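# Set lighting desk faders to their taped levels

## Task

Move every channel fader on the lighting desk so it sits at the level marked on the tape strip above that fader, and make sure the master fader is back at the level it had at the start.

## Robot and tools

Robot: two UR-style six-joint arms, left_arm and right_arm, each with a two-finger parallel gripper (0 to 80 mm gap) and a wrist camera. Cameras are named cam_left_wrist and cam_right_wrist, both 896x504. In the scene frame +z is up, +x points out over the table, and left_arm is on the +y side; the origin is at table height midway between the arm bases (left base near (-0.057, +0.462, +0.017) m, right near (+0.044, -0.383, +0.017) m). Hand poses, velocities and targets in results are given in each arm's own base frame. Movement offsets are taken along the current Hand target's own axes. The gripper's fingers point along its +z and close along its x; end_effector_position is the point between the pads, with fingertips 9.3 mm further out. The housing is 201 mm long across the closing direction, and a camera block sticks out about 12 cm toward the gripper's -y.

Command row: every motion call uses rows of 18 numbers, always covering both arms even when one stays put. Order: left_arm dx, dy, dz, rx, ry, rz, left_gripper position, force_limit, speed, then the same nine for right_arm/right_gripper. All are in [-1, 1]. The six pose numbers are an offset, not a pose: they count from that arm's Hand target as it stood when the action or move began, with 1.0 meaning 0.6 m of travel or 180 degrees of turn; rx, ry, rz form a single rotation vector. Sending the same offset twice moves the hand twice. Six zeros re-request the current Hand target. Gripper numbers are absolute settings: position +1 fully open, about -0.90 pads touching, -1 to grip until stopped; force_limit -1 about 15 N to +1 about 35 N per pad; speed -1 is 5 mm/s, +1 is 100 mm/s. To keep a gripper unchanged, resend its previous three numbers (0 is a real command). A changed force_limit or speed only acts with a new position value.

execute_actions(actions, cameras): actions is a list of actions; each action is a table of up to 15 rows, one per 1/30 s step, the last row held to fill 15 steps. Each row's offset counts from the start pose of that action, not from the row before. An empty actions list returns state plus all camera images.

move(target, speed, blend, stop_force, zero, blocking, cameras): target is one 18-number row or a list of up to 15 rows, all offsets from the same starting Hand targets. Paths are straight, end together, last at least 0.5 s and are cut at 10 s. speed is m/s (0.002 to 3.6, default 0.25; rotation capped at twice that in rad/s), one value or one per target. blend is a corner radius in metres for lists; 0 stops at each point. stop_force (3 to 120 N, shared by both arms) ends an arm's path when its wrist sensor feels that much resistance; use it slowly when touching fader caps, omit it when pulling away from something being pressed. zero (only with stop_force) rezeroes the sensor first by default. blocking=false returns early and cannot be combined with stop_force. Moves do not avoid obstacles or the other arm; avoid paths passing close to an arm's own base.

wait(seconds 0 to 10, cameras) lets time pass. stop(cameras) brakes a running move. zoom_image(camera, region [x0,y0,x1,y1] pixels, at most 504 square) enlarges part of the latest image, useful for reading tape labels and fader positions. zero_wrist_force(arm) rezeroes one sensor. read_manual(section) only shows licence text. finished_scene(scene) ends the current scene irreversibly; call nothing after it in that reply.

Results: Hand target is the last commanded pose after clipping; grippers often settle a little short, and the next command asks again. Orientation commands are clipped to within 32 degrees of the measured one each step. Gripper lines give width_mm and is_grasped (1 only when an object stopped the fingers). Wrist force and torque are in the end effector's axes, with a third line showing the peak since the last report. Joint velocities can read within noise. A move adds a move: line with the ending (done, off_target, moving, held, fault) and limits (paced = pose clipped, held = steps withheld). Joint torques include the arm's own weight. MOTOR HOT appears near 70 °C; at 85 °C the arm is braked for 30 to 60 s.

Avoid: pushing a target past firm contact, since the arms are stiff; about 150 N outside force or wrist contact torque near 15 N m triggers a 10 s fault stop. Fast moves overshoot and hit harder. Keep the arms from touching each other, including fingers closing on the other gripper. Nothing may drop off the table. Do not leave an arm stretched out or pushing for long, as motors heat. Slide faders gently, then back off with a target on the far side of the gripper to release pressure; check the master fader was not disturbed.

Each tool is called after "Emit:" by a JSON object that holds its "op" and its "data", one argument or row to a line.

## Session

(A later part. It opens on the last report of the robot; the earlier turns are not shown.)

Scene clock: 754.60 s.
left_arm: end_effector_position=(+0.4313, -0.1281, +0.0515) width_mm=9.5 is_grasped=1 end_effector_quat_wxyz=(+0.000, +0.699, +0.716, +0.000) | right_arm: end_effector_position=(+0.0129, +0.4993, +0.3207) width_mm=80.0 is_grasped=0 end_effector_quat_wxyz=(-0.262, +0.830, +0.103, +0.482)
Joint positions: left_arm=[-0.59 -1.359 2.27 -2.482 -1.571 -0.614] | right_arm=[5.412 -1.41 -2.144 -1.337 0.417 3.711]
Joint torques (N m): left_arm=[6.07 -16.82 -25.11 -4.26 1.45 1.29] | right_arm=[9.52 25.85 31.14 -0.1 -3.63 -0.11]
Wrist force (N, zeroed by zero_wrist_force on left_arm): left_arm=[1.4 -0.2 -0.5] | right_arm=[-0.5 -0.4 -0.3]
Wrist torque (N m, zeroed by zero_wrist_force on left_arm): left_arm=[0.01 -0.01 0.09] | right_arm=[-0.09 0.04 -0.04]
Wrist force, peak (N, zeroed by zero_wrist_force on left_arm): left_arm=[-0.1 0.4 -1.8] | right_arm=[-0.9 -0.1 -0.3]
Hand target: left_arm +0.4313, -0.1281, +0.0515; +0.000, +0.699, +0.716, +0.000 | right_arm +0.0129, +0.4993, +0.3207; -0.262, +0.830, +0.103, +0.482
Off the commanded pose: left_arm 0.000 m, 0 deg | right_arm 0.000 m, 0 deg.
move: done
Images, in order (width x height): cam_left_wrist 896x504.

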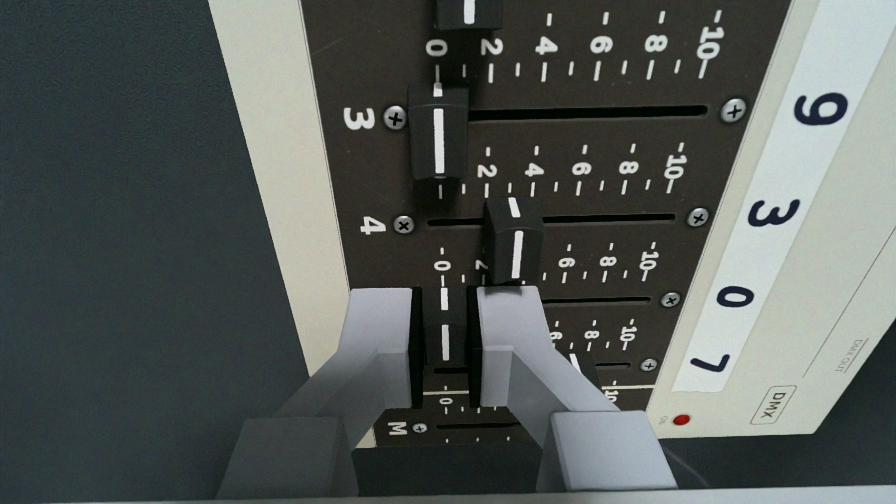

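Emit:
{"op": "move", "data": {
  "target": [
    [0,0,0,0,0,0,-0.4,-1,0,0,0,0,0,0,0,1,-1,1],
    [0,0,-0.04,0,0,0,-0.4,-1,0,0,0,0,0,0,0,1,-1,1]
  ],
  "speed": 0.1,
  "cameras": ["cam_left_wrist"]
}}

Scene clock: 790.20 s.
left_arm: end_effector_position=(+0.4313, -0.1282, +0.0756) width_mm=21.2 is_grasped=0 end_effector_quat_wxyz=(+0.000, +0.699, +0.716, +0.000) | right_arm: end_effector_position=(+0.0129, +0.4993, +0.3207) width_mm=80.0 is_grasped=0 end_effector_quat_wxyz=(-0.262, +0.830, +0.103, +0.482)
Joint positions: left_arm=[-0.59 -1.415 2.248 -2.404 -1.571 -0.614] | right_arm=[5.412 -1.41 -2.144 -1.337 0.417 3.711]
Joint torques (N m): left_arm=[0.17 -21.57 -6.75 -3.68 0.55 0.44] | right_arm=[9.39 25.76 31.3 -0.33 -3.7 -0.37]
Wrist force (N, zeroed by zero_wrist_force on left_arm): left_arm=[-0.1 0.3 -0.1] | right_arm=[-0.7 -0.1 -0.2]
Wrist torque (N m, zeroed by zero_wrist_force on left_arm): left_arm=[0.05 0.01 0.13] | right_arm=[-0.06 0.06 -0.04]
Wrist force, peak (N, zeroed by zero_wrist_force on left_arm): left_arm=[1.4 -0.4 -0.6] | right_arm=[-0.6 -0.4 -0.5]
Hand target: left_arm +0.4313, -0.1281, +0.0755; +0.000, +0.699, +0.716, +0.000 | right_arm +0.0129, +0.4993, +0.3207; -0.262, +0.830, +0.103, +0.482
Off the commanded pose: left_arm 0.000 m, 0 deg | right_arm 0.000 m, 0 deg.
move: done
Images, in order (width x height): cam_left_wrist 896x504.

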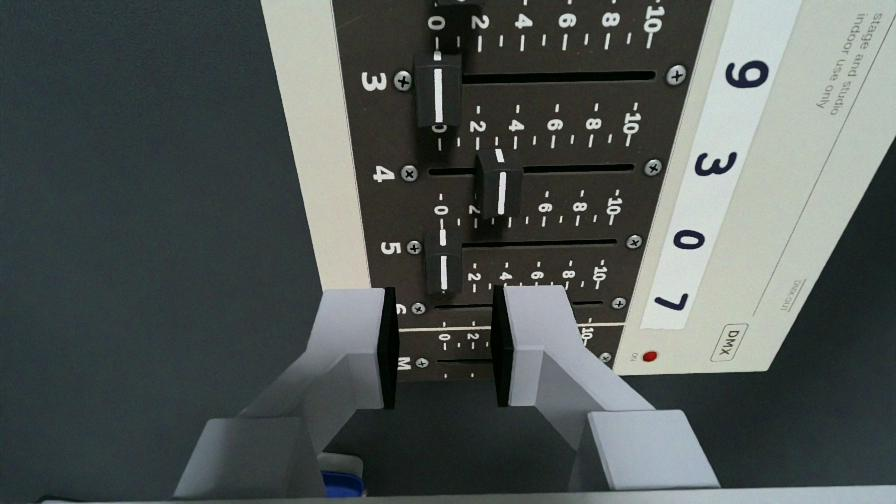

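Emit:
{"op": "move", "data": {
  "target": [
    [0.0379,-0.0757,0,0,0,0,1,-1,1,0,0,0,0,0,0,1,-1,1],
    [0.0379,-0.0757,0.04,0,0,0,1,-1,1,0,0,0,0,0,0,1,-1,1],
    [0.06825,-0.0757,0.04,0,0,0,1,-1,1,0,0,0,0,0,0,1,-1,1],
    [0.06825,-0.0757,0.04,0,0,0,-1,-1,0,0,0,0,0,0,0,1,-1,1],
    [0.06825,-0.0757,0.04,0,0,0,0.05,-1,1,0,0,0,0,0,0,1,-1,1],
    [0.06825,-0.0757,0,0,0,0,0.05,-1,1,0,0,0,0,0,0,1,-1,1],
    [0,-0.1135,0,0,0,0,0.05,-1,1,0,0,0,0,0,0,1,-1,1],
    [0,-0.1135,0.04,0,0,0,0.05,-1,1,0,0,0,0,0,0,1,-1,1],
    [0,-0.1135,0.04,0,0,0,-1,-1,0,0,0,0,0,0,0,1,-1,1],
    [0,-0.1135,0.04,0,0,0,-0.4,-1,1,0,0,0,0,0,0,1,-1,1],
    [0,-0.1135,0,0,0,0,-0.4,-1,1,0,0,0,0,0,0,1,-1,1]
  ],
  "speed": [0.25,0.12,0.1,0.1,0.1,0.12,0.25,0.12,0.1,0.1,0.12],
  "cameras": ["cam_left_wrist"]
}}

Scene clock: 841.00 s.
left_arm: end_effector_position=(+0.3632, -0.1298, +0.0755) width_mm=21.2 is_grasped=0 end_effector_quat_wxyz=(+0.000, +0.699, +0.716, +0.000) | right_arm: end_effector_position=(+0.0129, +0.4993, +0.3207) width_mm=80.0 is_grasped=0 end_effector_quat_wxyz=(-0.262, +0.830, +0.103, +0.482)
Joint positions: left_arm=[-0.696 -1.561 2.414 -2.424 -1.571 -0.72] | right_arm=[5.412 -1.41 -2.144 -1.337 0.417 3.711]
Joint torques (N m): left_arm=[0.98 -17.09 -6.83 -2.99 -1.36 -0.91] | right_arm=[10.53 25.04 31.87 -0.29 -3.35 -0.74]
Wrist force (N, zeroed by zero_wrist_force on left_arm): left_arm=[-0.3 0.3 0.2] | right_arm=[-0.5 -0.3 -0.3]
Wrist torque (N m, zeroed by zero_wrist_force on left_arm): left_arm=[0.02 0.02 0.12] | right_arm=[-0.08 0.04 -0.05]
Wrist force, peak (N, zeroed by zero_wrist_force on left_arm): left_arm=[-4.0 -2.9 0.2] | right_arm=[-0.7 -0.4 -0.4]
Hand target: left_arm +0.3632, -0.1298, +0.0755; +0.000, +0.699, +0.716, +0.000 | right_arm +0.0129, +0.4993, +0.3207; -0.262, +0.830, +0.103, +0.482
Off the commanded pose: left_arm 0.000 m, 0 deg | right_arm 0.000 m, 0 deg.
move: done
Images, in order (width x height): cam_left_wrist 896x504.

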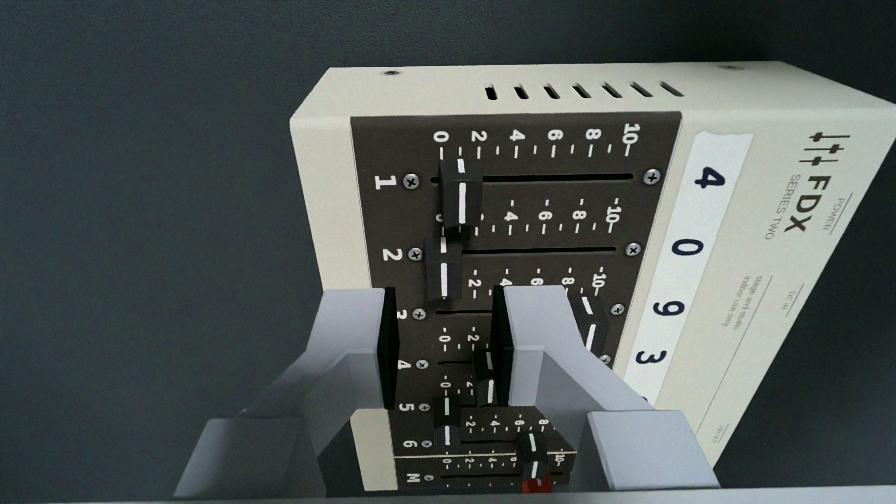

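Emit:
{"op": "move", "data": {
  "target": [
    [0.0303,-0.0378,0,0,0,0,0.525,-1,1,0,0,0,0,0,0,1,-1,1],
    [0.0303,-0.0378,0.04,0,0,0,0.525,-1,1,0,0,0,0,0,0,1,-1,1],
    [0.0303,-0.0378,0.04,0,0,0,-1,-1,0,0,0,0,0,0,0,1,-1,1],
    [0.0303,-0.0378,0.04,0,0,0,-0.4,-1,1,0,0,0,0,0,0,1,-1,1],
    [0.0303,-0.0378,0,0,0,0,1,-1,1,0,0,0,0,0,0,1,-1,1],
    [0.0379,0,0,0,0,0,1,-1,1,0,0,0,0,0,0,1,-1,1]
  ],
  "speed": [0.25,0.12,0.1,0.1,0.12,0.25],
  "cameras": ["cam_left_wrist"]
}}

Scene clock: 871.70 s.
left_arm: end_effector_position=(+0.3628, -0.1070, +0.0755) width_mm=80.0 is_grasped=0 end_effector_quat_wxyz=(+0.000, +0.699, +0.716, +0.000) end_effector_velocity=(-0.002, +0.000, -0.001) end_effector_angular_velocity=(+0.003, +0.000, +0.001) | right_arm: end_effector_position=(+0.0129, +0.4993, +0.3207) width_mm=80.0 is_grasped=0 end_effector_quat_wxyz=(-0.262, +0.830, +0.103, +0.482)
Joint positions: left_arm=[-0.647 -1.58 2.433 -2.424 -1.571 -0.671] | right_arm=[5.412 -1.41 -2.144 -1.337 0.417 3.711]
Joint velocities: left_arm=[-0.005 -0.003 0.005 0.001 0.003 -0.006] | right_arm=[within noise]
Joint torques (N m): left_arm=[-11.09 -25.56 -7.91 -3.7 -1.64 -1.67] | right_arm=[8.93 25.23 30.61 -0.39 -3.15 -0.96]
Wrist force (N, zeroed by zero_wrist_force on left_arm): left_arm=[-0.4 0.1 0.1] | right_arm=[-0.5 -0.2 -0.2]
Wrist torque (N m, zeroed by zero_wrist_force on left_arm): left_arm=[-0.01 0.02 0.00] | right_arm=[-0.07 0.04 -0.05]
Wrist force, peak (N, zeroed by zero_wrist_force on left_arm): left_arm=[-0.7 0.7 -2.0] | right_arm=[-0.4 0.0 -0.8]
Hand target: left_arm +0.3626, -0.1070, +0.0755; +0.000, +0.699, +0.716, +0.000 | right_arm +0.0129, +0.4993, +0.3207; -0.262, +0.830, +0.103, +0.482
Off the commanded pose: left_arm 0.000 m, 0 deg | right_arm 0.000 m, 0 deg.
move: done
Images, in order (width x height): cam_left_wrist 896x504.

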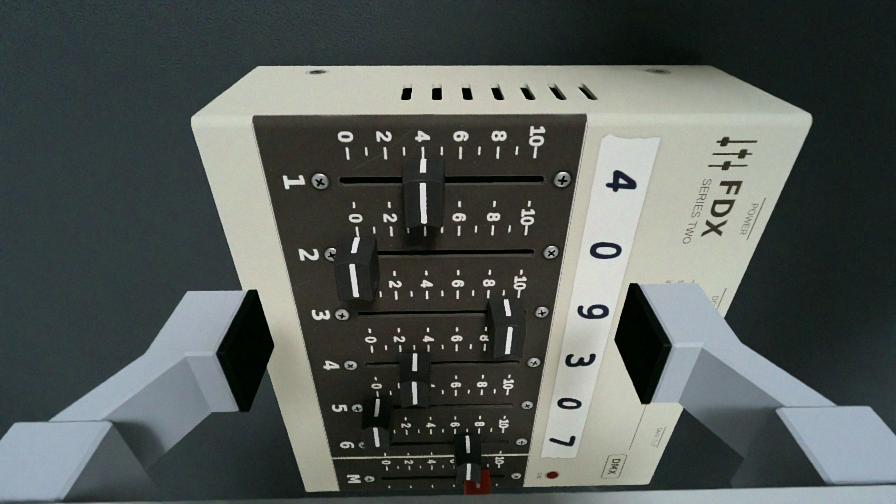

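Emit:
{"op": "zoom_image", "data": {
  "camera": "cam_left_wrist",
  "region": [240, 110, 600, 313]
}}

Emit:
{"op": "zoom_image", "data": {
  "camera": "cam_left_wrist",
  "region": [290, 240, 590, 409]
}}

Emit:
{"op": "zoom_image", "data": {
  "camera": "cam_left_wrist",
  "region": [320, 335, 600, 493]
}}

Scaled by 1.400 from the camera's 896x504 image, which has a finer 1280x720 frame.

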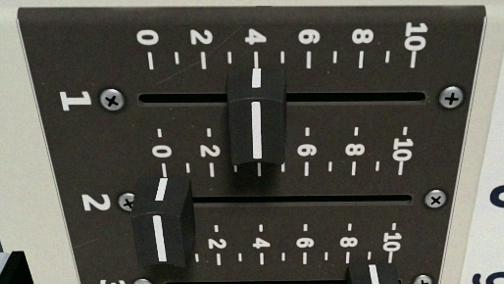

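Scaled by 1.680 from the camera's 896x504 image, which has a finer 1280x720 frame.

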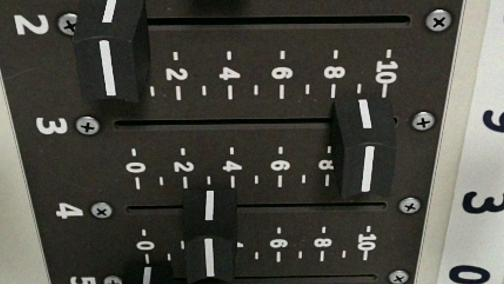

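Scaled by 1.800 from the camera's 896x504 image, which has a finer 1280x720 frame.

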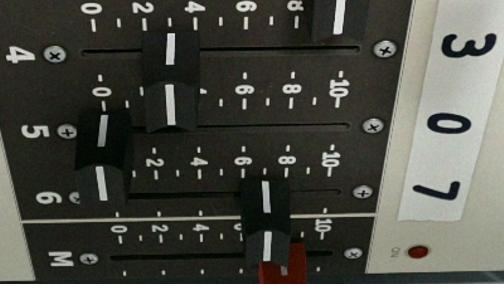

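Emit:
{"op": "move", "data": {
  "target": [-0.00758,-0.03783,0,0,0,0,1,-1,1,0,0,0,0,0,0,1,-1,1],
  "speed": 0.2,
  "cameras": ["cam_left_wrist"]
}}

Emit:
{"op": "zoom_image", "data": {
  "camera": "cam_left_wrist",
  "region": [330, 180, 590, 326]
}}

Scene clock: 994.87 s.
left_arm: end_effector_position=(+0.3400, -0.1121, +0.0754) width_mm=80.0 is_grasped=0 end_effector_quat_wxyz=(+0.000, +0.699, +0.716, +0.000) | right_arm: end_effector_position=(+0.0129, +0.4993, +0.3207) width_mm=80.0 is_grasped=0 end_effector_quat_wxyz=(-0.262, +0.830, +0.103, +0.482)
Joint positions: left_arm=[-0.7 -1.633 2.483 -2.421 -1.571 -0.724] | right_arm=[5.412 -1.41 -2.144 -1.337 0.417 3.711]
Joint torques (N m): left_arm=[10.27 -6.06 -27.7 -1.95 2.08 1.42] | right_arm=[9.18 25.54 30.96 -0.32 -3.21 -1.06]
Wrist force (N, zeroed by zero_wrist_force on left_arm): left_arm=[-0.2 0.2 0.2] | right_arm=[-0.9 -0.2 -0.3]
Wrist torque (N m, zeroed by zero_wrist_force on left_arm): left_arm=[0.03 -0.02 0.11] | right_arm=[-0.07 0.08 -0.04]
Wrist force, peak (N, zeroed by zero_wrist_force on left_arm): left_arm=[-0.3 1.0 0.0] | right_arm=[-0.9 -0.2 -0.3]
Hand target: left_arm +0.3401, -0.1121, +0.0754; +0.000, +0.699, +0.716, +0.000 | right_arm +0.0129, +0.4993, +0.3207; -0.262, +0.830, +0.103, +0.482
Off the commanded pose: left_arm 0.000 m, 0 deg | right_arm 0.000 m, 0 deg.
move: done
Images, in order (width x height): cam_left_wrist 896x504.

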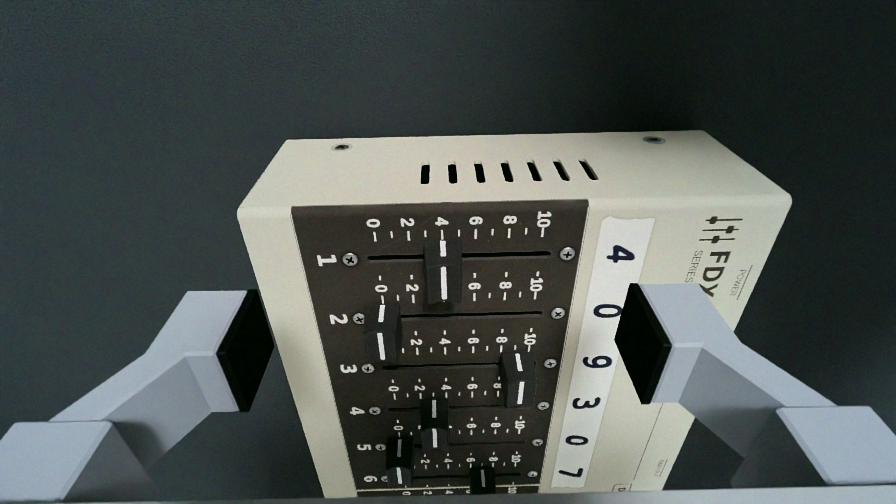

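Scaled by 1.938 from the camera's 896x504 image, which has a finer 1280x720 frame.

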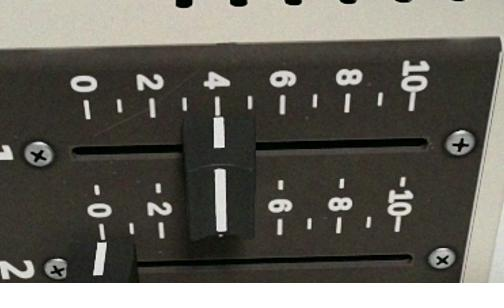

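Emit:
{"op": "move", "data": {
  "target": [0.04091,0.03783,-0.0001,0,0,0,1,-1,1,0,0,0,0,0,0,1,-1,1],
  "speed": 0.2,
  "cameras": ["cam_left_wrist"]
}}

Emit:
{"op": "zoom_image", "data": {
  "camera": "cam_left_wrist",
  "region": [160, 110, 520, 313]
}}

Emit:
{"op": "zoom_image", "data": {
  "camera": "cam_left_wrist",
  "region": [270, 335, 550, 493]
}}

Scene clock: 1080.23 s.
left_arm: end_effector_position=(+0.3622, -0.0871, +0.0755) width_mm=80.0 is_grasped=0 end_effector_quat_wxyz=(+0.000, +0.698, +0.716, +0.000) | right_arm: end_effector_position=(+0.0129, +0.4993, +0.3207) width_mm=80.0 is_grasped=0 end_effector_quat_wxyz=(-0.262, +0.830, +0.103, +0.482)
Joint positions: left_arm=[-0.602 -1.595 2.447 -2.424 -1.571 -0.626] | right_arm=[5.412 -1.41 -2.144 -1.337 0.417 3.711]
Joint torques (N m): left_arm=[-1.65 -21.76 -7.55 -3.61 -1.64 -0.09] | right_arm=[9.62 25.85 31.21 -0.05 -3.27 -0.99]
Wrist force (N, zeroed by zero_wrist_force on left_arm): left_arm=[-0.2 0.0 0.2] | right_arm=[-0.2 -0.2 -0.4]
Wrist torque (N m, zeroed by zero_wrist_force on left_arm): left_arm=[-0.02 -0.01 0.00] | right_arm=[-0.07 -0.01 -0.05]
Wrist force, peak (N, zeroed by zero_wrist_force on left_arm): left_arm=[-0.8 -0.6 -0.1] | right_arm=[-0.9 -0.2 -0.2]
Hand target: left_arm +0.3622, -0.0870, +0.0755; +0.000, +0.699, +0.716, +0.000 | right_arm +0.0129, +0.4993, +0.3207; -0.262, +0.830, +0.103, +0.482
Off the commanded pose: left_arm 0.000 m, 0 deg | right_arm 0.000 m, 0 deg.
move: done
Images, in order (width x height): cam_left_wrist 896x504.

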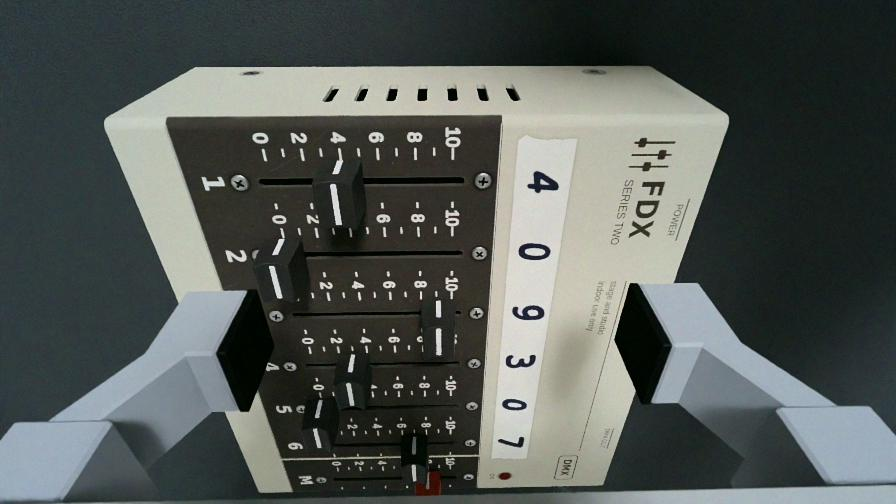

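Scaled by 1.400 from the camera's 896x504 image, which has a finer 1280x720 frame.

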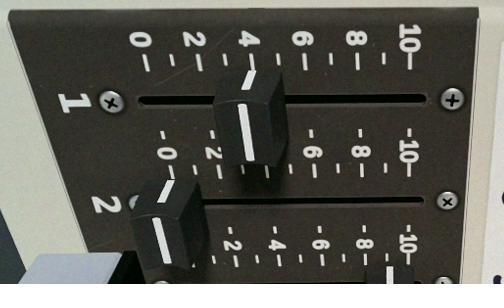

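Scaled by 1.800 from the camera's 896x504 image, which has a finer 1280x720 frame.

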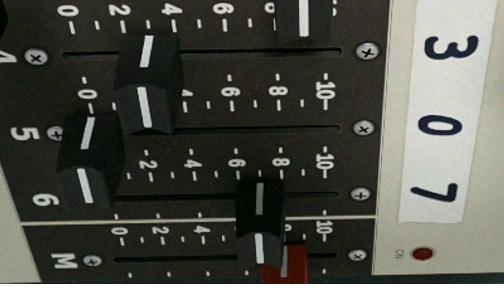

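Emit:
{"op": "move", "data": {
  "target": [-0.03333,-0.036667,0,0,0,0,1,-1,1,0,0,0,0,0,0,1,-1,1],
  "speed": 0.2,
  "cameras": ["cam_left_wrist"]
}}

Emit:
{"op": "zoom_image", "data": {
  "camera": "cam_left_wrist",
  "region": [320, 200, 580, 346]
}}

Emit:
{"op": "move", "data": {
  "target": [0,0.183333,0,0,0,0,1,-1,1,0,0,0,0,0,0,1,-1,1],
  "speed": 0.2,
  "cameras": ["cam_left_wrist"]
}}

Emit:
{"op": "zoom_image", "data": {
  "camera": "cam_left_wrist",
  "region": [320, 200, 580, 346]
}}

Scene clock: 1136.07 s.
left_arm: end_effector_position=(+0.3406, -0.1075, +0.0755) width_mm=80.0 is_grasped=0 end_effector_quat_wxyz=(+0.000, +0.699, +0.716, +0.000) | right_arm: end_effector_position=(+0.0129, +0.4993, +0.3207) width_mm=80.0 is_grasped=0 end_effector_quat_wxyz=(-0.262, +0.830, +0.103, +0.482)
Joint positions: left_arm=[-0.688 -1.636 2.485 -2.421 -1.571 -0.712] | right_arm=[5.412 -1.41 -2.144 -1.337 0.417 3.711]
Joint torques (N m): left_arm=[3.93 -7.11 -27.81 -1.76 1.89 0.53] | right_arm=[8.56 24.17 31.25 -0.17 -2.83 -1.2]
Wrist force (N, zeroed by zero_wrist_force on left_arm): left_arm=[-0.4 0.1 0.1] | right_arm=[-0.6 -0.1 -0.5]
Wrist torque (N m, zeroed by zero_wrist_force on left_arm): left_arm=[0.01 0.00 0.11] | right_arm=[-0.05 0.05 -0.05]
Wrist force, peak (N, zeroed by zero_wrist_force on left_arm): left_arm=[-0.9 -0.5 0.1] | right_arm=[-0.5 -0.4 -0.7]
Hand target: left_arm +0.3406, -0.1076, +0.0755; +0.000, +0.699, +0.716, +0.000 | right_arm +0.0129, +0.4993, +0.3207; -0.262, +0.830, +0.103, +0.482
Off the commanded pose: left_arm 0.000 m, 0 deg | right_arm 0.000 m, 0 deg.
move: done
Images, in order (width x height): cam_left_wrist 896x504.

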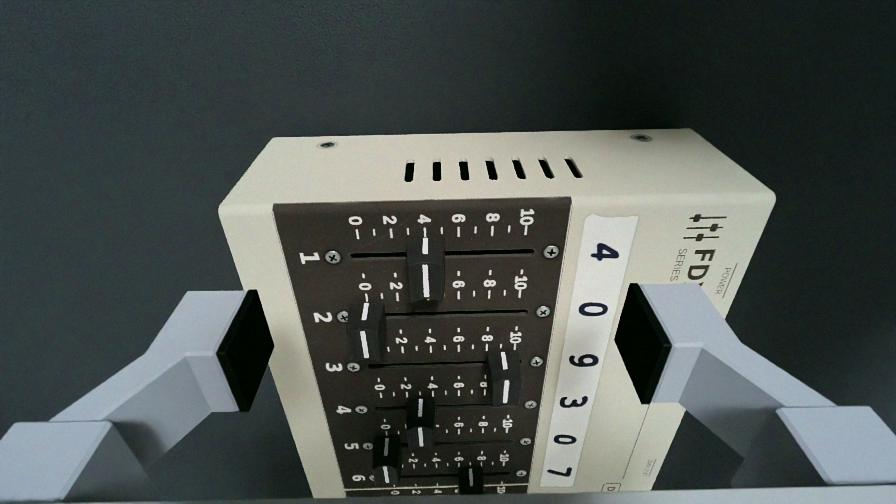

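Scaled by 1.938 from the camera's 896x504 image, which has a finer 1280x720 frame.

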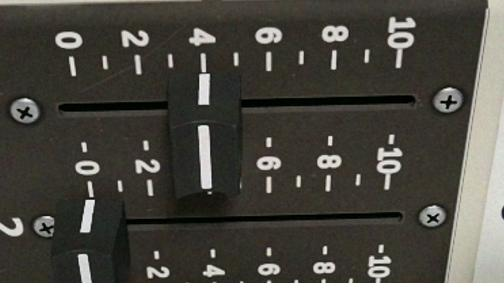

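Scene clock: 1137.10 s.
left_arm: end_effector_position=(+0.4505, -0.1049, +0.0755) width_mm=80.0 is_grasped=0 end_effector_quat_wxyz=(+0.000, +0.698, +0.716, +0.000) | right_arm: end_effector_position=(+0.0129, +0.4993, +0.3207) width_mm=80.0 is_grasped=0 end_effector_quat_wxyz=(-0.262, +0.830, +0.103, +0.482)
Joint positions: left_arm=[-0.521 -1.388 2.214 -2.397 -1.571 -0.545] | right_arm=[5.412 -1.41 -2.144 -1.337 0.417 3.711]
Joint torques (N m): left_arm=[2.82 -15.85 -28.46 -4.41 -0.57 1.31] | right_arm=[9.81 25.38 31.27 -0.17 -2.87 -1.32]
Wrist force (N, zeroed by zero_wrist_force on left_arm): left_arm=[-0.2 0.0 -0.1] | right_arm=[-0.6 -0.4 -0.2]
Wrist torque (N m, zeroed by zero_wrist_force on left_arm): left_arm=[0.03 0.04 0.02] | right_arm=[-0.09 0.05 -0.04]
Wrist force, peak (N, zeroed by zero_wrist_force on left_arm): left_arm=[-0.5 -2.8 0.0] | right_arm=[-0.7 0.0 -0.5]
Hand target: left_arm +0.4506, -0.1049, +0.0756; +0.000, +0.699, +0.716, +0.000 | right_arm +0.0129, +0.4993, +0.3207; -0.262, +0.830, +0.103, +0.482
Off the commanded pose: left_arm 0.000 m, 0 deg | right_arm 0.000 m, 0 deg.
move: done
Images, in order (width x height): cam_left_wrist 896x504.

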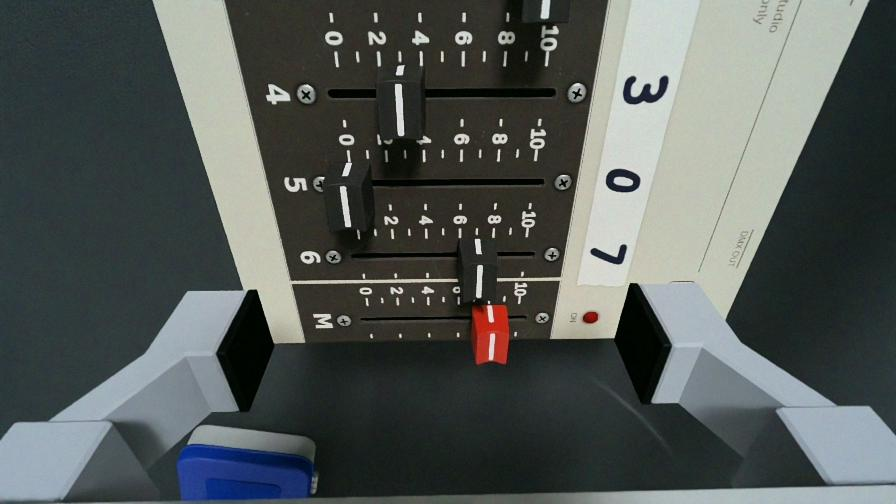

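Scaled by 1.938 from the camera's 896x504 image, which has a finer 1280x720 frame.

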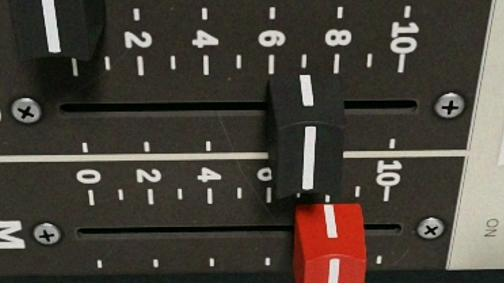

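Emit:
{"op": "move", "data": {
  "target": [
    [-0.00758,-0.17917,0,0,0,0,1,-1,1,0,0,0,0,0,0,1,-1,1],
    [-0.00758,-0.17917,0.03667,0,0,0,-1,-1,0,0,0,0,0,0,0,1,-1,1]
  ],
  "speed": [0.25,0.15],
  "cameras": ["cam_left_wrist"]
}}

Emit:
{"op": "zoom_image", "data": {
  "camera": "cam_left_wrist",
  "region": [340, 260, 560, 384]
}}

Scene clock: 1179.57 s.
left_arm: end_effector_position=(+0.3433, -0.1121, +0.0535) width_mm=9.2 is_grasped=1 end_effector_quat_wxyz=(+0.000, +0.699, +0.716, +0.000) | right_arm: end_effector_position=(+0.0129, +0.4993, +0.3207) width_mm=80.0 is_grasped=0 end_effector_quat_wxyz=(-0.262, +0.830, +0.103, +0.482)
Joint positions: left_arm=[-0.694 -1.559 2.501 -2.514 -1.571 -0.718] | right_arm=[5.412 -1.41 -2.144 -1.337 0.417 3.711]
Joint torques (N m): left_arm=[9.24 -7.82 -8.1 -4.39 -1.55 1.4] | right_arm=[9.57 25.24 30.33 0.02 -3.06 -0.98]
Wrist force (N, zeroed by zero_wrist_force on left_arm): left_arm=[0.2 0.0 0.4] | right_arm=[-0.4 -0.2 -0.1]
Wrist torque (N m, zeroed by zero_wrist_force on left_arm): left_arm=[-0.01 0.02 0.12] | right_arm=[-0.07 0.03 -0.05]
Wrist force, peak (N, zeroed by zero_wrist_force on left_arm): left_arm=[0.1 3.4 -0.4] | right_arm=[-0.9 -0.2 -0.4]
Hand target: left_arm +0.3433, -0.1121, +0.0535; +0.000, +0.699, +0.716, +0.000 | right_arm +0.0129, +0.4993, +0.3207; -0.262, +0.830, +0.103, +0.482
Off the commanded pose: left_arm 0.000 m, 0 deg | right_arm 0.000 m, 0 deg.
move: done
Images, in order (width x height): cam_left_wrist 896x504.

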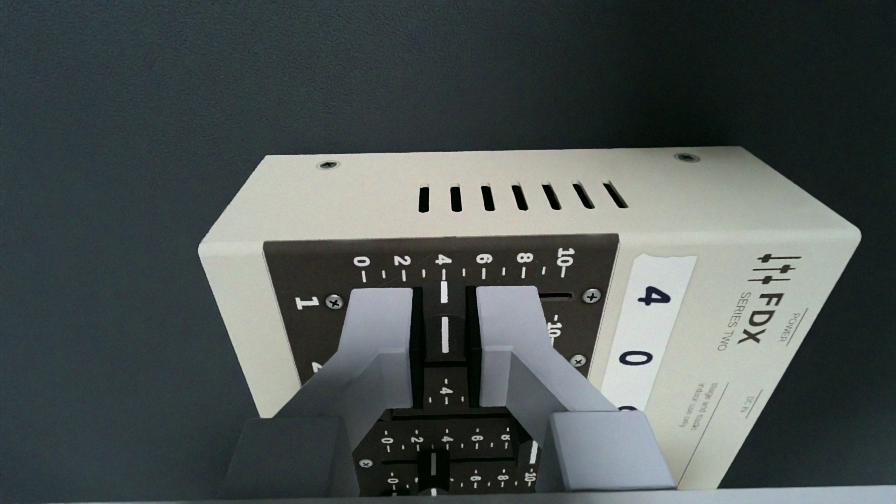

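Scaled by 2.291 from the camera's 896x504 image, which has a finer 1280x720 frame.

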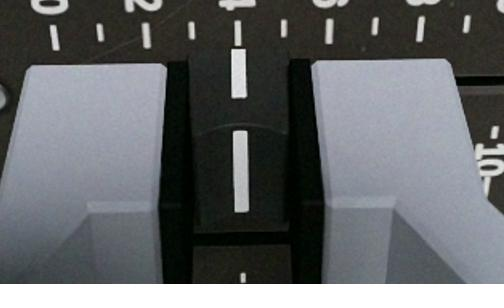

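Emit:
{"op": "move", "data": {
  "target": [
    [0,0,0,0,0,0,-0.4,-1,1,0,0,0,0,0,0,1,-1,1],
    [0,0,-0.04,0,0,0,1,-1,1,0,0,0,0,0,0,1,-1,1],
    [0.00758,0.0325,-0.26083,0,0,0,1,-1,1,0,0,0,0,0,0,1,-1,1]
  ],
  "speed": [0.1,0.15,0.25],
  "cameras": ["cam_left_wrist"]
}}

Scene clock: 1216.57 s.
left_arm: end_effector_position=(+0.3625, -0.1069, +0.2099) width_mm=80.0 is_grasped=0 end_effector_quat_wxyz=(+0.000, +0.698, +0.716, +0.000) end_effector_velocity=(-0.001, -0.001, +0.001) end_effector_angular_velocity=(+0.000, +0.003, -0.002) | right_arm: end_effector_position=(+0.0129, +0.4993, +0.3207) width_mm=80.0 is_grasped=0 end_effector_quat_wxyz=(-0.262, +0.830, +0.103, +0.482)
Joint positions: left_arm=[-0.647 -1.833 2.215 -1.954 -1.571 -0.671] | right_arm=[5.412 -1.41 -2.144 -1.337 0.417 3.711]
Joint velocities: left_arm=[-0.002 0 -0.002 0.005 -0.002 0] | right_arm=[within noise]
Joint torques (N m): left_arm=[-11.26 -16.37 -34.12 -0.05 -1.66 -1.58] | right_arm=[9.79 25.29 30.83 -0.22 -3.07 -1.23]
Wrist force (N, zeroed by zero_wrist_force on left_arm): left_arm=[-0.4 0.1 -0.4] | right_arm=[-0.2 -0.2 -0.2]
Wrist torque (N m, zeroed by zero_wrist_force on left_arm): left_arm=[0.04 0.07 0.03] | right_arm=[-0.07 0.00 -0.05]
Wrist force, peak (N, zeroed by zero_wrist_force on left_arm): left_arm=[-0.5 0.2 -3.1] | right_arm=[-0.7 -0.2 -0.5]
Hand target: left_arm +0.3625, -0.1070, +0.2100; +0.000, +0.699, +0.716, +0.000 | right_arm +0.0129, +0.4993, +0.3207; -0.262, +0.830, +0.103, +0.482
Off the commanded pose: left_arm 0.000 m, 0 deg | right_arm 0.000 m, 0 deg.
move: done
Images, in order (width x height): cam_left_wrist 896x504.

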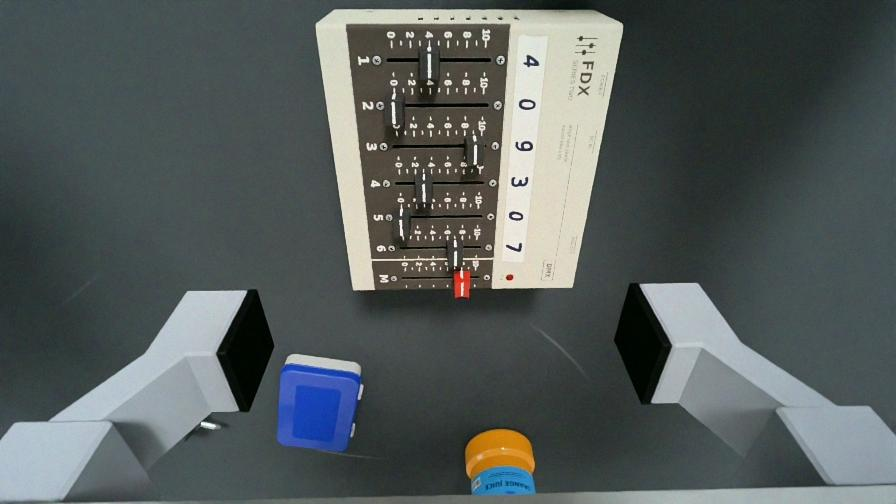

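Emit:
{"op": "move", "data": {
  "target": [
    [0.3783,0.0049,-0.1167,0,0,0,1,-1,1,0,0,0,0,0,0,1,-1,1],
    [0.7846,-0.2522,-0.15,0,0,0,1,-1,1,0,0,0,0,0,0,1,-1,1]
  ],
  "speed": 0.25,
  "blend": [0.08,0]
}}

Scene clock: 1324.90 s.
left_arm: end_effector_position=(+0.1999, +0.3600, +0.2997) width_mm=80.0 is_grasped=0 end_effector_quat_wxyz=(+0.000, +0.699, +0.716, +0.000) | right_arm: end_effector_position=(+0.0129, +0.4993, +0.3207) width_mm=80.0 is_grasped=0 end_effector_quat_wxyz=(-0.262, +0.830, +0.103, +0.482)
Joint positions: left_arm=[0.735 -1.803 1.956 -1.724 -1.572 0.711] | right_arm=[5.412 -1.41 -2.144 -1.337 0.417 3.711]
Joint torques (N m): left_arm=[9.56 -6.81 -23.53 -0.25 1.57 1.43] | right_arm=[10.06 25.49 31.7 0.02 -3 -1.1]
Wrist force (N, zeroed by zero_wrist_force on left_arm): left_arm=[-0.4 0.1 -0.2] | right_arm=[-0.6 -0.1 -0.4]
Wrist torque (N m, zeroed by zero_wrist_force on left_arm): left_arm=[0.06 0.09 0.08] | right_arm=[-0.05 0.03 -0.05]
Wrist force, peak (N, zeroed by zero_wrist_force on left_arm): left_arm=[-3.2 -0.8 0.5] | right_arm=[-0.7 0.0 -0.5]
Hand target: left_arm +0.1999, +0.3601, +0.2997; +0.000, +0.699, +0.716, +0.000 | right_arm +0.0129, +0.4993, +0.3207; -0.262, +0.830, +0.103, +0.482
Off the commanded pose: left_arm 0.000 m, 0 deg | right_arm 0.000 m, 0 deg.
move: done

Emit:
{"op": "move", "data": {
  "target": [0,0,0,0,0,0,1,-1,1,0.04575,-0.06697,0.61823,0.11,-0.3792,-0.3675,1,-1,1],
  "speed": 0.2,
  "cameras": ["cam_right_wrist"]
}}

Scene clock: 1333.60 s.
left_arm: end_effector_position=(+0.1999, +0.3601, +0.2997) width_mm=80.0 is_grasped=0 end_effector_quat_wxyz=(+0.000, +0.699, +0.716, +0.000) | right_arm: end_effector_position=(+0.2867, +0.7289, +0.2098) width_mm=80.0 is_grasped=0 end_effector_quat_wxyz=(+0.000, +0.711, +0.703, +0.000)
Joint positions: left_arm=[0.735 -1.803 1.955 -1.724 -1.572 0.711] | right_arm=[4.508 -2.301 -0.975 -1.436 1.572 1.377]
Joint torques (N m): left_arm=[9.95 -4.95 -33.21 -0.11 1.73 0.86] | right_arm=[9.68 51.77 32.08 -0.06 -2.05 -1.01]
Wrist force (N, zeroed by zero_wrist_force on left_arm): left_arm=[-0.5 0.0 0.1] | right_arm=[1.1 -1.2 3.2]
Wrist torque (N m, zeroed by zero_wrist_force on left_arm): left_arm=[0.05 0.11 0.09] | right_arm=[-0.15 -0.30 -0.02]
Wrist force, peak (N, zeroed by zero_wrist_force on left_arm): left_arm=[-0.7 0.1 -0.2] | right_arm=[1.9 -0.4 4.1]
Hand target: left_arm +0.1999, +0.3601, +0.2997; +0.000, +0.699, +0.716, +0.000 | right_arm +0.2866, +0.7289, +0.2097; +0.000, +0.711, +0.703, +0.000
Off the commanded pose: left_arm 0.000 m, 0 deg | right_arm 0.000 m, 0 deg.
move: done
Images, in order (width x height): cam_right_wrist 896x504.

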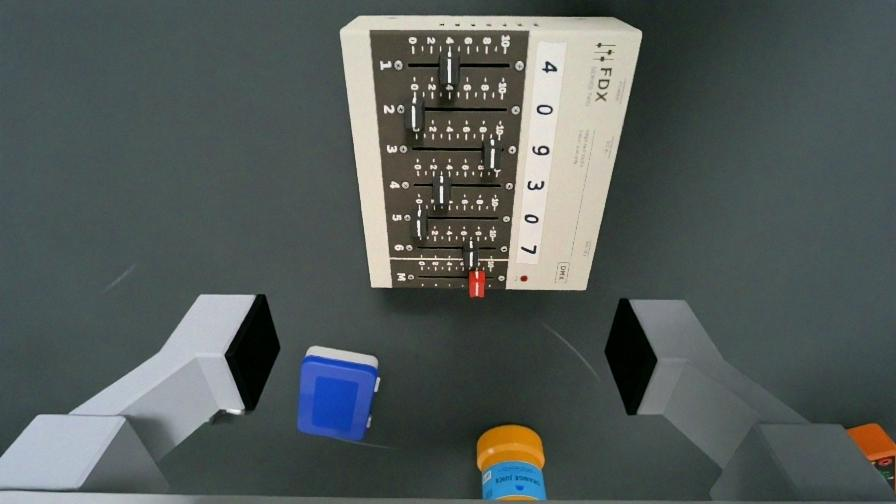

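Emit:
{"op": "move", "data": {
  "target": [0,0,0,0,0,0,1,-1,1,0.0133,-0.0048,0.207,0,0,0,1,-1,1],
  "speed": 0.15,
  "cameras": ["cam_right_wrist"]
}}

Emit:
{"op": "zoom_image", "data": {
  "camera": "cam_right_wrist",
  "region": [250, 110, 610, 313]
}}

Emit:
{"op": "zoom_image", "data": {
  "camera": "cam_right_wrist",
  "region": [320, 335, 600, 493]
}}

Scene clock: 1351.57 s.
left_arm: end_effector_position=(+0.1999, +0.3601, +0.2997) width_mm=80.0 is_grasped=0 end_effector_quat_wxyz=(+0.000, +0.699, +0.716, +0.000) | right_arm: end_effector_position=(+0.2836, +0.7369, +0.0856) width_mm=80.0 is_grasped=0 end_effector_quat_wxyz=(+0.000, +0.711, +0.703, +0.000)
Joint positions: left_arm=[0.735 -1.803 1.955 -1.724 -1.572 0.711] | right_arm=[4.514 -2.404 -1.118 -1.19 1.572 1.383]
Joint torques (N m): left_arm=[9.49 -5.48 -33.06 -0.21 1.31 1.01] | right_arm=[0.23 58.13 29.57 2.04 -0.23 -0.57]
Wrist force (N, zeroed by zero_wrist_force on left_arm): left_arm=[-0.6 0.1 0.0] | right_arm=[1.1 -1.3 3.3]
Wrist torque (N m, zeroed by zero_wrist_force on left_arm): left_arm=[0.06 0.12 0.08] | right_arm=[-0.13 -0.27 -0.06]
Wrist force, peak (N, zeroed by zero_wrist_force on left_arm): left_arm=[-0.8 -0.1 -0.2] | right_arm=[1.2 -1.8 5.8]
Hand target: left_arm +0.1999, +0.3601, +0.2997; +0.000, +0.699, +0.716, +0.000 | right_arm +0.2837, +0.7370, +0.0855; +0.000, +0.711, +0.703, +0.000
Off the commanded pose: left_arm 0.000 m, 0 deg | right_arm 0.000 m, 0 deg.
move: done
Images, in order (width x height): cam_right_wrist 896x504.

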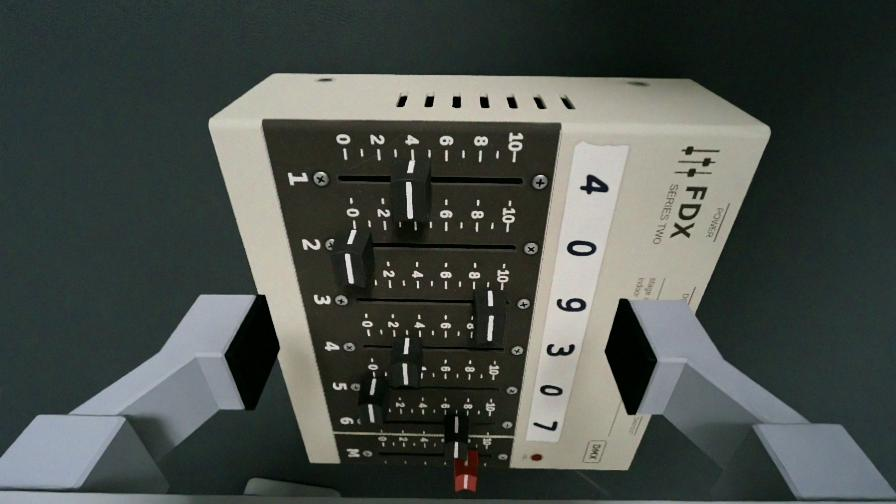

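Scaled by 1.400 from the camera's 896x504 image, which has a finer 1280x720 frame.

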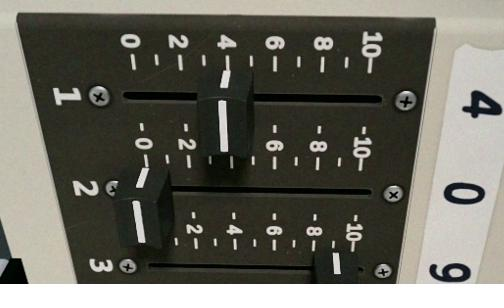

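Scaled by 1.800 from the camera's 896x504 image, which has a finer 1280x720 frame.

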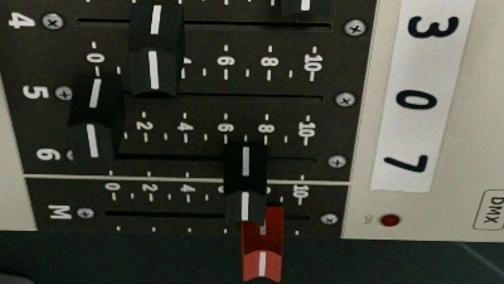

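Emit:
{"op": "move", "data": {
  "target": [0,0,0,0,0,0,1,-1,1,-0.01317,-0.0325,0.01,0,0,0,1,-1,1],
  "speed": 0.15,
  "cameras": ["cam_right_wrist"]
}}

Emit:
{"op": "zoom_image", "data": {
  "camera": "cam_right_wrist",
  "region": [320, 190, 580, 336]
}}

Scene clock: 1371.90 s.
left_arm: end_effector_position=(+0.1999, +0.3601, +0.2997) width_mm=80.0 is_grasped=0 end_effector_quat_wxyz=(+0.000, +0.699, +0.716, +0.000) | right_arm: end_effector_position=(+0.2640, +0.7293, +0.0796) width_mm=80.0 is_grasped=0 end_effector_quat_wxyz=(+0.000, +0.711, +0.704, +0.000)
Joint positions: left_arm=[0.735 -1.803 1.955 -1.724 -1.572 0.711] | right_arm=[4.538 -2.376 -1.187 -1.149 1.572 1.406]
Joint torques (N m): left_arm=[9.43 -5.27 -33.12 -0.23 1.09 0.94] | right_arm=[-13.64 50.71 31.83 -0.45 0.56 -0.97]
Wrist force (N, zeroed by zero_wrist_force on left_arm): left_arm=[-0.7 0.0 -0.1] | right_arm=[1.2 -1.4 3.7]
Wrist torque (N m, zeroed by zero_wrist_force on left_arm): left_arm=[0.06 0.12 0.08] | right_arm=[-0.15 -0.28 -0.13]
Wrist force, peak (N, zeroed by zero_wrist_force on left_arm): left_arm=[-0.8 0.1 -0.1] | right_arm=[0.9 -2.4 3.9]
Hand target: left_arm +0.1999, +0.3601, +0.2997; +0.000, +0.699, +0.716, +0.000 | right_arm +0.2641, +0.7293, +0.0795; +0.000, +0.711, +0.703, +0.000
Off the commanded pose: left_arm 0.000 m, 0 deg | right_arm 0.000 m, 0 deg.
move: done
Images, in order (width x height): cam_right_wrist 896x504.

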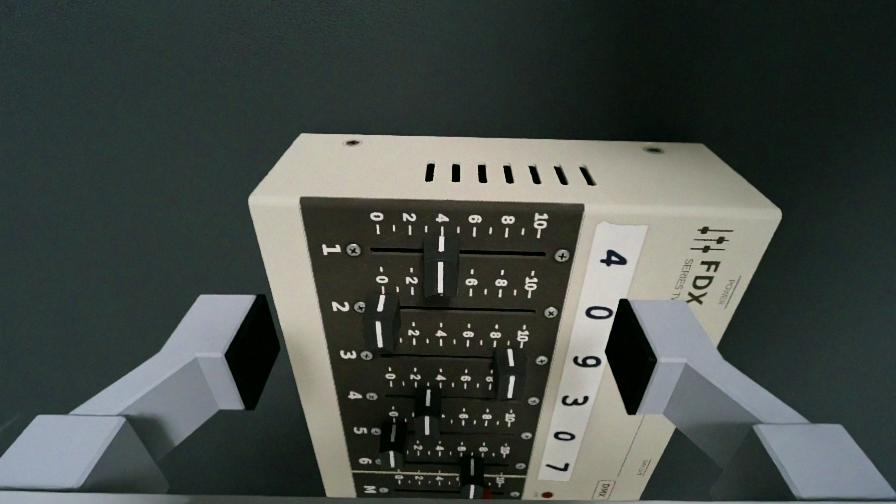

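Scaled by 1.938 from the camera's 896x504 image, which has a finer 1280x720 frame.

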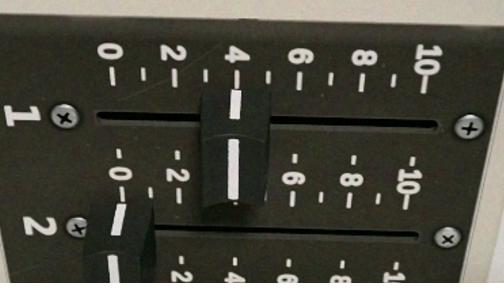

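Emit:
{"op": "zero_wrist_force", "data": {
  "arm": "right_arm"
}}

Emit:
{"op": "move", "data": {
  "target": [0,0,0,0,0,0,1,-1,1,0,0,0.03717,0,0,0,1,-1,1],
  "speed": 0.03,
  "stop_force": 8
}}

Emit:
{"op": "move", "data": {
  "target": [0,0,0,0,0,0,1,-1,1,0,0,0,0,0,0,-1,-1,0],
  "speed": 0.05,
  "cameras": ["cam_right_wrist"]
}}

Emit:
{"op": "zoom_image", "data": {
  "camera": "cam_right_wrist",
  "region": [340, 260, 560, 384]
}}

Wrist force sensor zeroed.

Scene clock: 1378.77 s.
left_arm: end_effector_position=(+0.1999, +0.3601, +0.2997) width_mm=80.0 is_grasped=0 end_effector_quat_wxyz=(+0.000, +0.699, +0.716, +0.000) | right_arm: end_effector_position=(+0.2641, +0.7292, +0.0572) width_mm=80.0 is_grasped=0 end_effector_quat_wxyz=(+0.000, +0.711, +0.703, +0.000)
Joint positions: left_arm=[0.735 -1.803 1.955 -1.724 -1.572 0.711] | right_arm=[4.537 -2.401 -1.204 -1.107 1.572 1.406]
Joint torques (N m): left_arm=[8.95 -4.89 -32.7 -0.26 0.64 1.17] | right_arm=[-2.38 68.5 32.66 -0.37 1.08 1.43]
Wrist force (N, zeroed by zero_wrist_force): left_arm=[-0.5 -0.1 -0.1] | right_arm=[-0.3 -0.4 -0.3]
Wrist torque (N m, zeroed by zero_wrist_force): left_arm=[0.04 0.10 0.08] | right_arm=[-0.05 0.03 -0.01]
Wrist force, peak (N, zeroed by zero_wrist_force): left_arm=[-0.8 0.1 0.0] | right_arm=[-0.2 0.0 -0.8]
Hand target: left_arm +0.1999, +0.3601, +0.2997; +0.000, +0.699, +0.716, +0.000 | right_arm +0.2641, +0.7293, +0.0572; +0.000, +0.711, +0.703, +0.000
Off the commanded pose: left_arm 0.000 m, 0 deg | right_arm 0.000 m, 0 deg.
move: done

Scene clock: 1380.33 s.
left_arm: end_effector_position=(+0.1999, +0.3601, +0.2997) width_mm=80.0 is_grasped=0 end_effector_quat_wxyz=(+0.000, +0.699, +0.716, +0.000) | right_arm: end_effector_position=(+0.2641, +0.7292, +0.0572) width_mm=9.0 is_grasped=1 end_effector_quat_wxyz=(+0.000, +0.711, +0.703, +0.000)
Joint positions: left_arm=[0.735 -1.803 1.955 -1.724 -1.572 0.711] | right_arm=[4.537 -2.401 -1.204 -1.107 1.572 1.406]
Joint torques (N m): left_arm=[9.13 -5.68 -33.4 -0.19 0.52 1.26] | right_arm=[9.15 68.61 32.71 -0.05 1.36 1.18]
Wrist force (N, zeroed by zero_wrist_force): left_arm=[-0.5 0.0 0.1] | right_arm=[-0.6 0.2 -0.5]
Wrist torque (N m, zeroed by zero_wrist_force): left_arm=[0.06 0.11 0.08] | right_arm=[-0.01 -0.02 0.00]
Wrist force, peak (N, zeroed by zero_wrist_force): left_arm=[-0.7 -0.1 0.0] | right_arm=[-0.9 0.0 -0.3]
Hand target: left_arm +0.1999, +0.3601, +0.2997; +0.000, +0.699, +0.716, +0.000 | right_arm +0.2641, +0.7293, +0.0572; +0.000, +0.711, +0.703, +0.000
Off the commanded pose: left_arm 0.000 m, 0 deg | right_arm 0.000 m, 0 deg.
move: done
Images, in order (width x height): cam_right_wrist 896x504.

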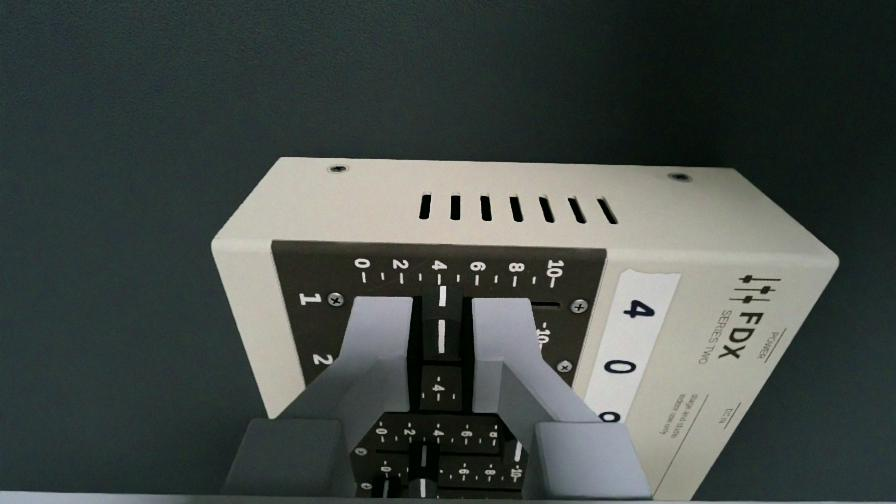

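Scaled by 2.291 from the camera's 896x504 image, which has a finer 1280x720 frame.

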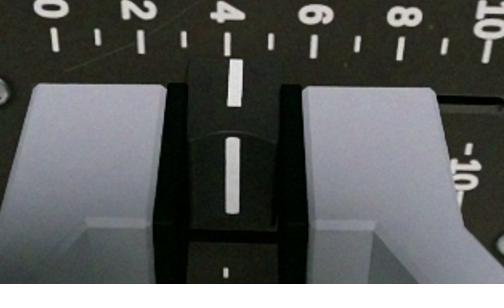

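Emit:
{"op": "move", "data": {
  "target": [0,0,0,0,0,0,1,-1,1,0,0,0,0,0,0,-0.4,-1,1],
  "speed": 0.05
}}

Emit:
{"op": "move", "data": {
  "target": [0,0,0,0,0,0,1,-1,1,0,0,0.02,0,0,0,-0.4,-1,1],
  "speed": 0.005,
  "stop_force": 4
}}

Scene clock: 1392.87 s.
left_arm: end_effector_position=(+0.1999, +0.3601, +0.2997) width_mm=80.0 is_grasped=0 end_effector_quat_wxyz=(+0.000, +0.699, +0.716, +0.000) | right_arm: end_effector_position=(+0.2641, +0.7293, +0.0572) width_mm=21.2 is_grasped=0 end_effector_quat_wxyz=(+0.000, +0.711, +0.703, +0.000)
Joint positions: left_arm=[0.735 -1.803 1.955 -1.724 -1.572 0.711] | right_arm=[4.537 -2.401 -1.204 -1.107 1.572 1.406]
Joint torques (N m): left_arm=[9.3 -5.38 -32.57 -0.25 0.25 1.34] | right_arm=[10.17 67.57 32.17 1.63 1.51 1.49]
Wrist force (N, zeroed by zero_wrist_force): left_arm=[-0.4 0.0 -0.1] | right_arm=[-0.2 0.0 -0.3]
Wrist torque (N m, zeroed by zero_wrist_force): left_arm=[0.05 0.10 0.08] | right_arm=[-0.01 0.03 -0.01]
Wrist force, peak (N, zeroed by zero_wrist_force): left_arm=[-0.8 -0.1 -0.2] | right_arm=[-1.1 -0.2 -0.4]
Hand target: left_arm +0.1999, +0.3601, +0.2997; +0.000, +0.699, +0.716, +0.000 | right_arm +0.2641, +0.7293, +0.0572; +0.000, +0.711, +0.703, +0.000
Off the commanded pose: left_arm 0.000 m, 0 deg | right_arm 0.000 m, 0 deg.
move: done

Scene clock: 1395.33 s.
left_arm: end_effector_position=(+0.1999, +0.3601, +0.2997) width_mm=80.0 is_grasped=0 end_effector_quat_wxyz=(+0.000, +0.699, +0.716, +0.000) | right_arm: end_effector_position=(+0.2641, +0.7293, +0.0510) width_mm=21.2 is_grasped=0 end_effector_quat_wxyz=(+0.000, +0.711, +0.703, +0.000)
Joint positions: left_arm=[0.735 -1.803 1.955 -1.724 -1.572 0.711] | right_arm=[4.537 -2.408 -1.209 -1.096 1.572 1.406]
Joint torques (N m): left_arm=[8.89 -6.22 -33.06 -0.32 0.07 1.37] | right_arm=[10.31 64.19 30.08 -0.58 2.08 1.73]
Wrist force (N, zeroed by zero_wrist_force): left_arm=[-0.5 0.0 0.0] | right_arm=[-0.2 0.1 -4.0]
Wrist torque (N m, zeroed by zero_wrist_force): left_arm=[0.05 0.11 0.08] | right_arm=[0.03 0.11 -0.02]
Wrist force, peak (N, zeroed by zero_wrist_force): left_arm=[-0.7 -0.1 -0.2] | right_arm=[-2.8 -1.0 -8.9]
Hand target: left_arm +0.1999, +0.3601, +0.2997; +0.000, +0.699, +0.716, +0.000 | right_arm +0.2641, +0.7293, +0.0510; +0.000, +0.711, +0.703, +0.000 (not the last commanded pose)
Off the commanded pose: left_arm 0.000 m, 0 deg | right_arm 0.006 m, 0 deg.
move: contact (right_arm)


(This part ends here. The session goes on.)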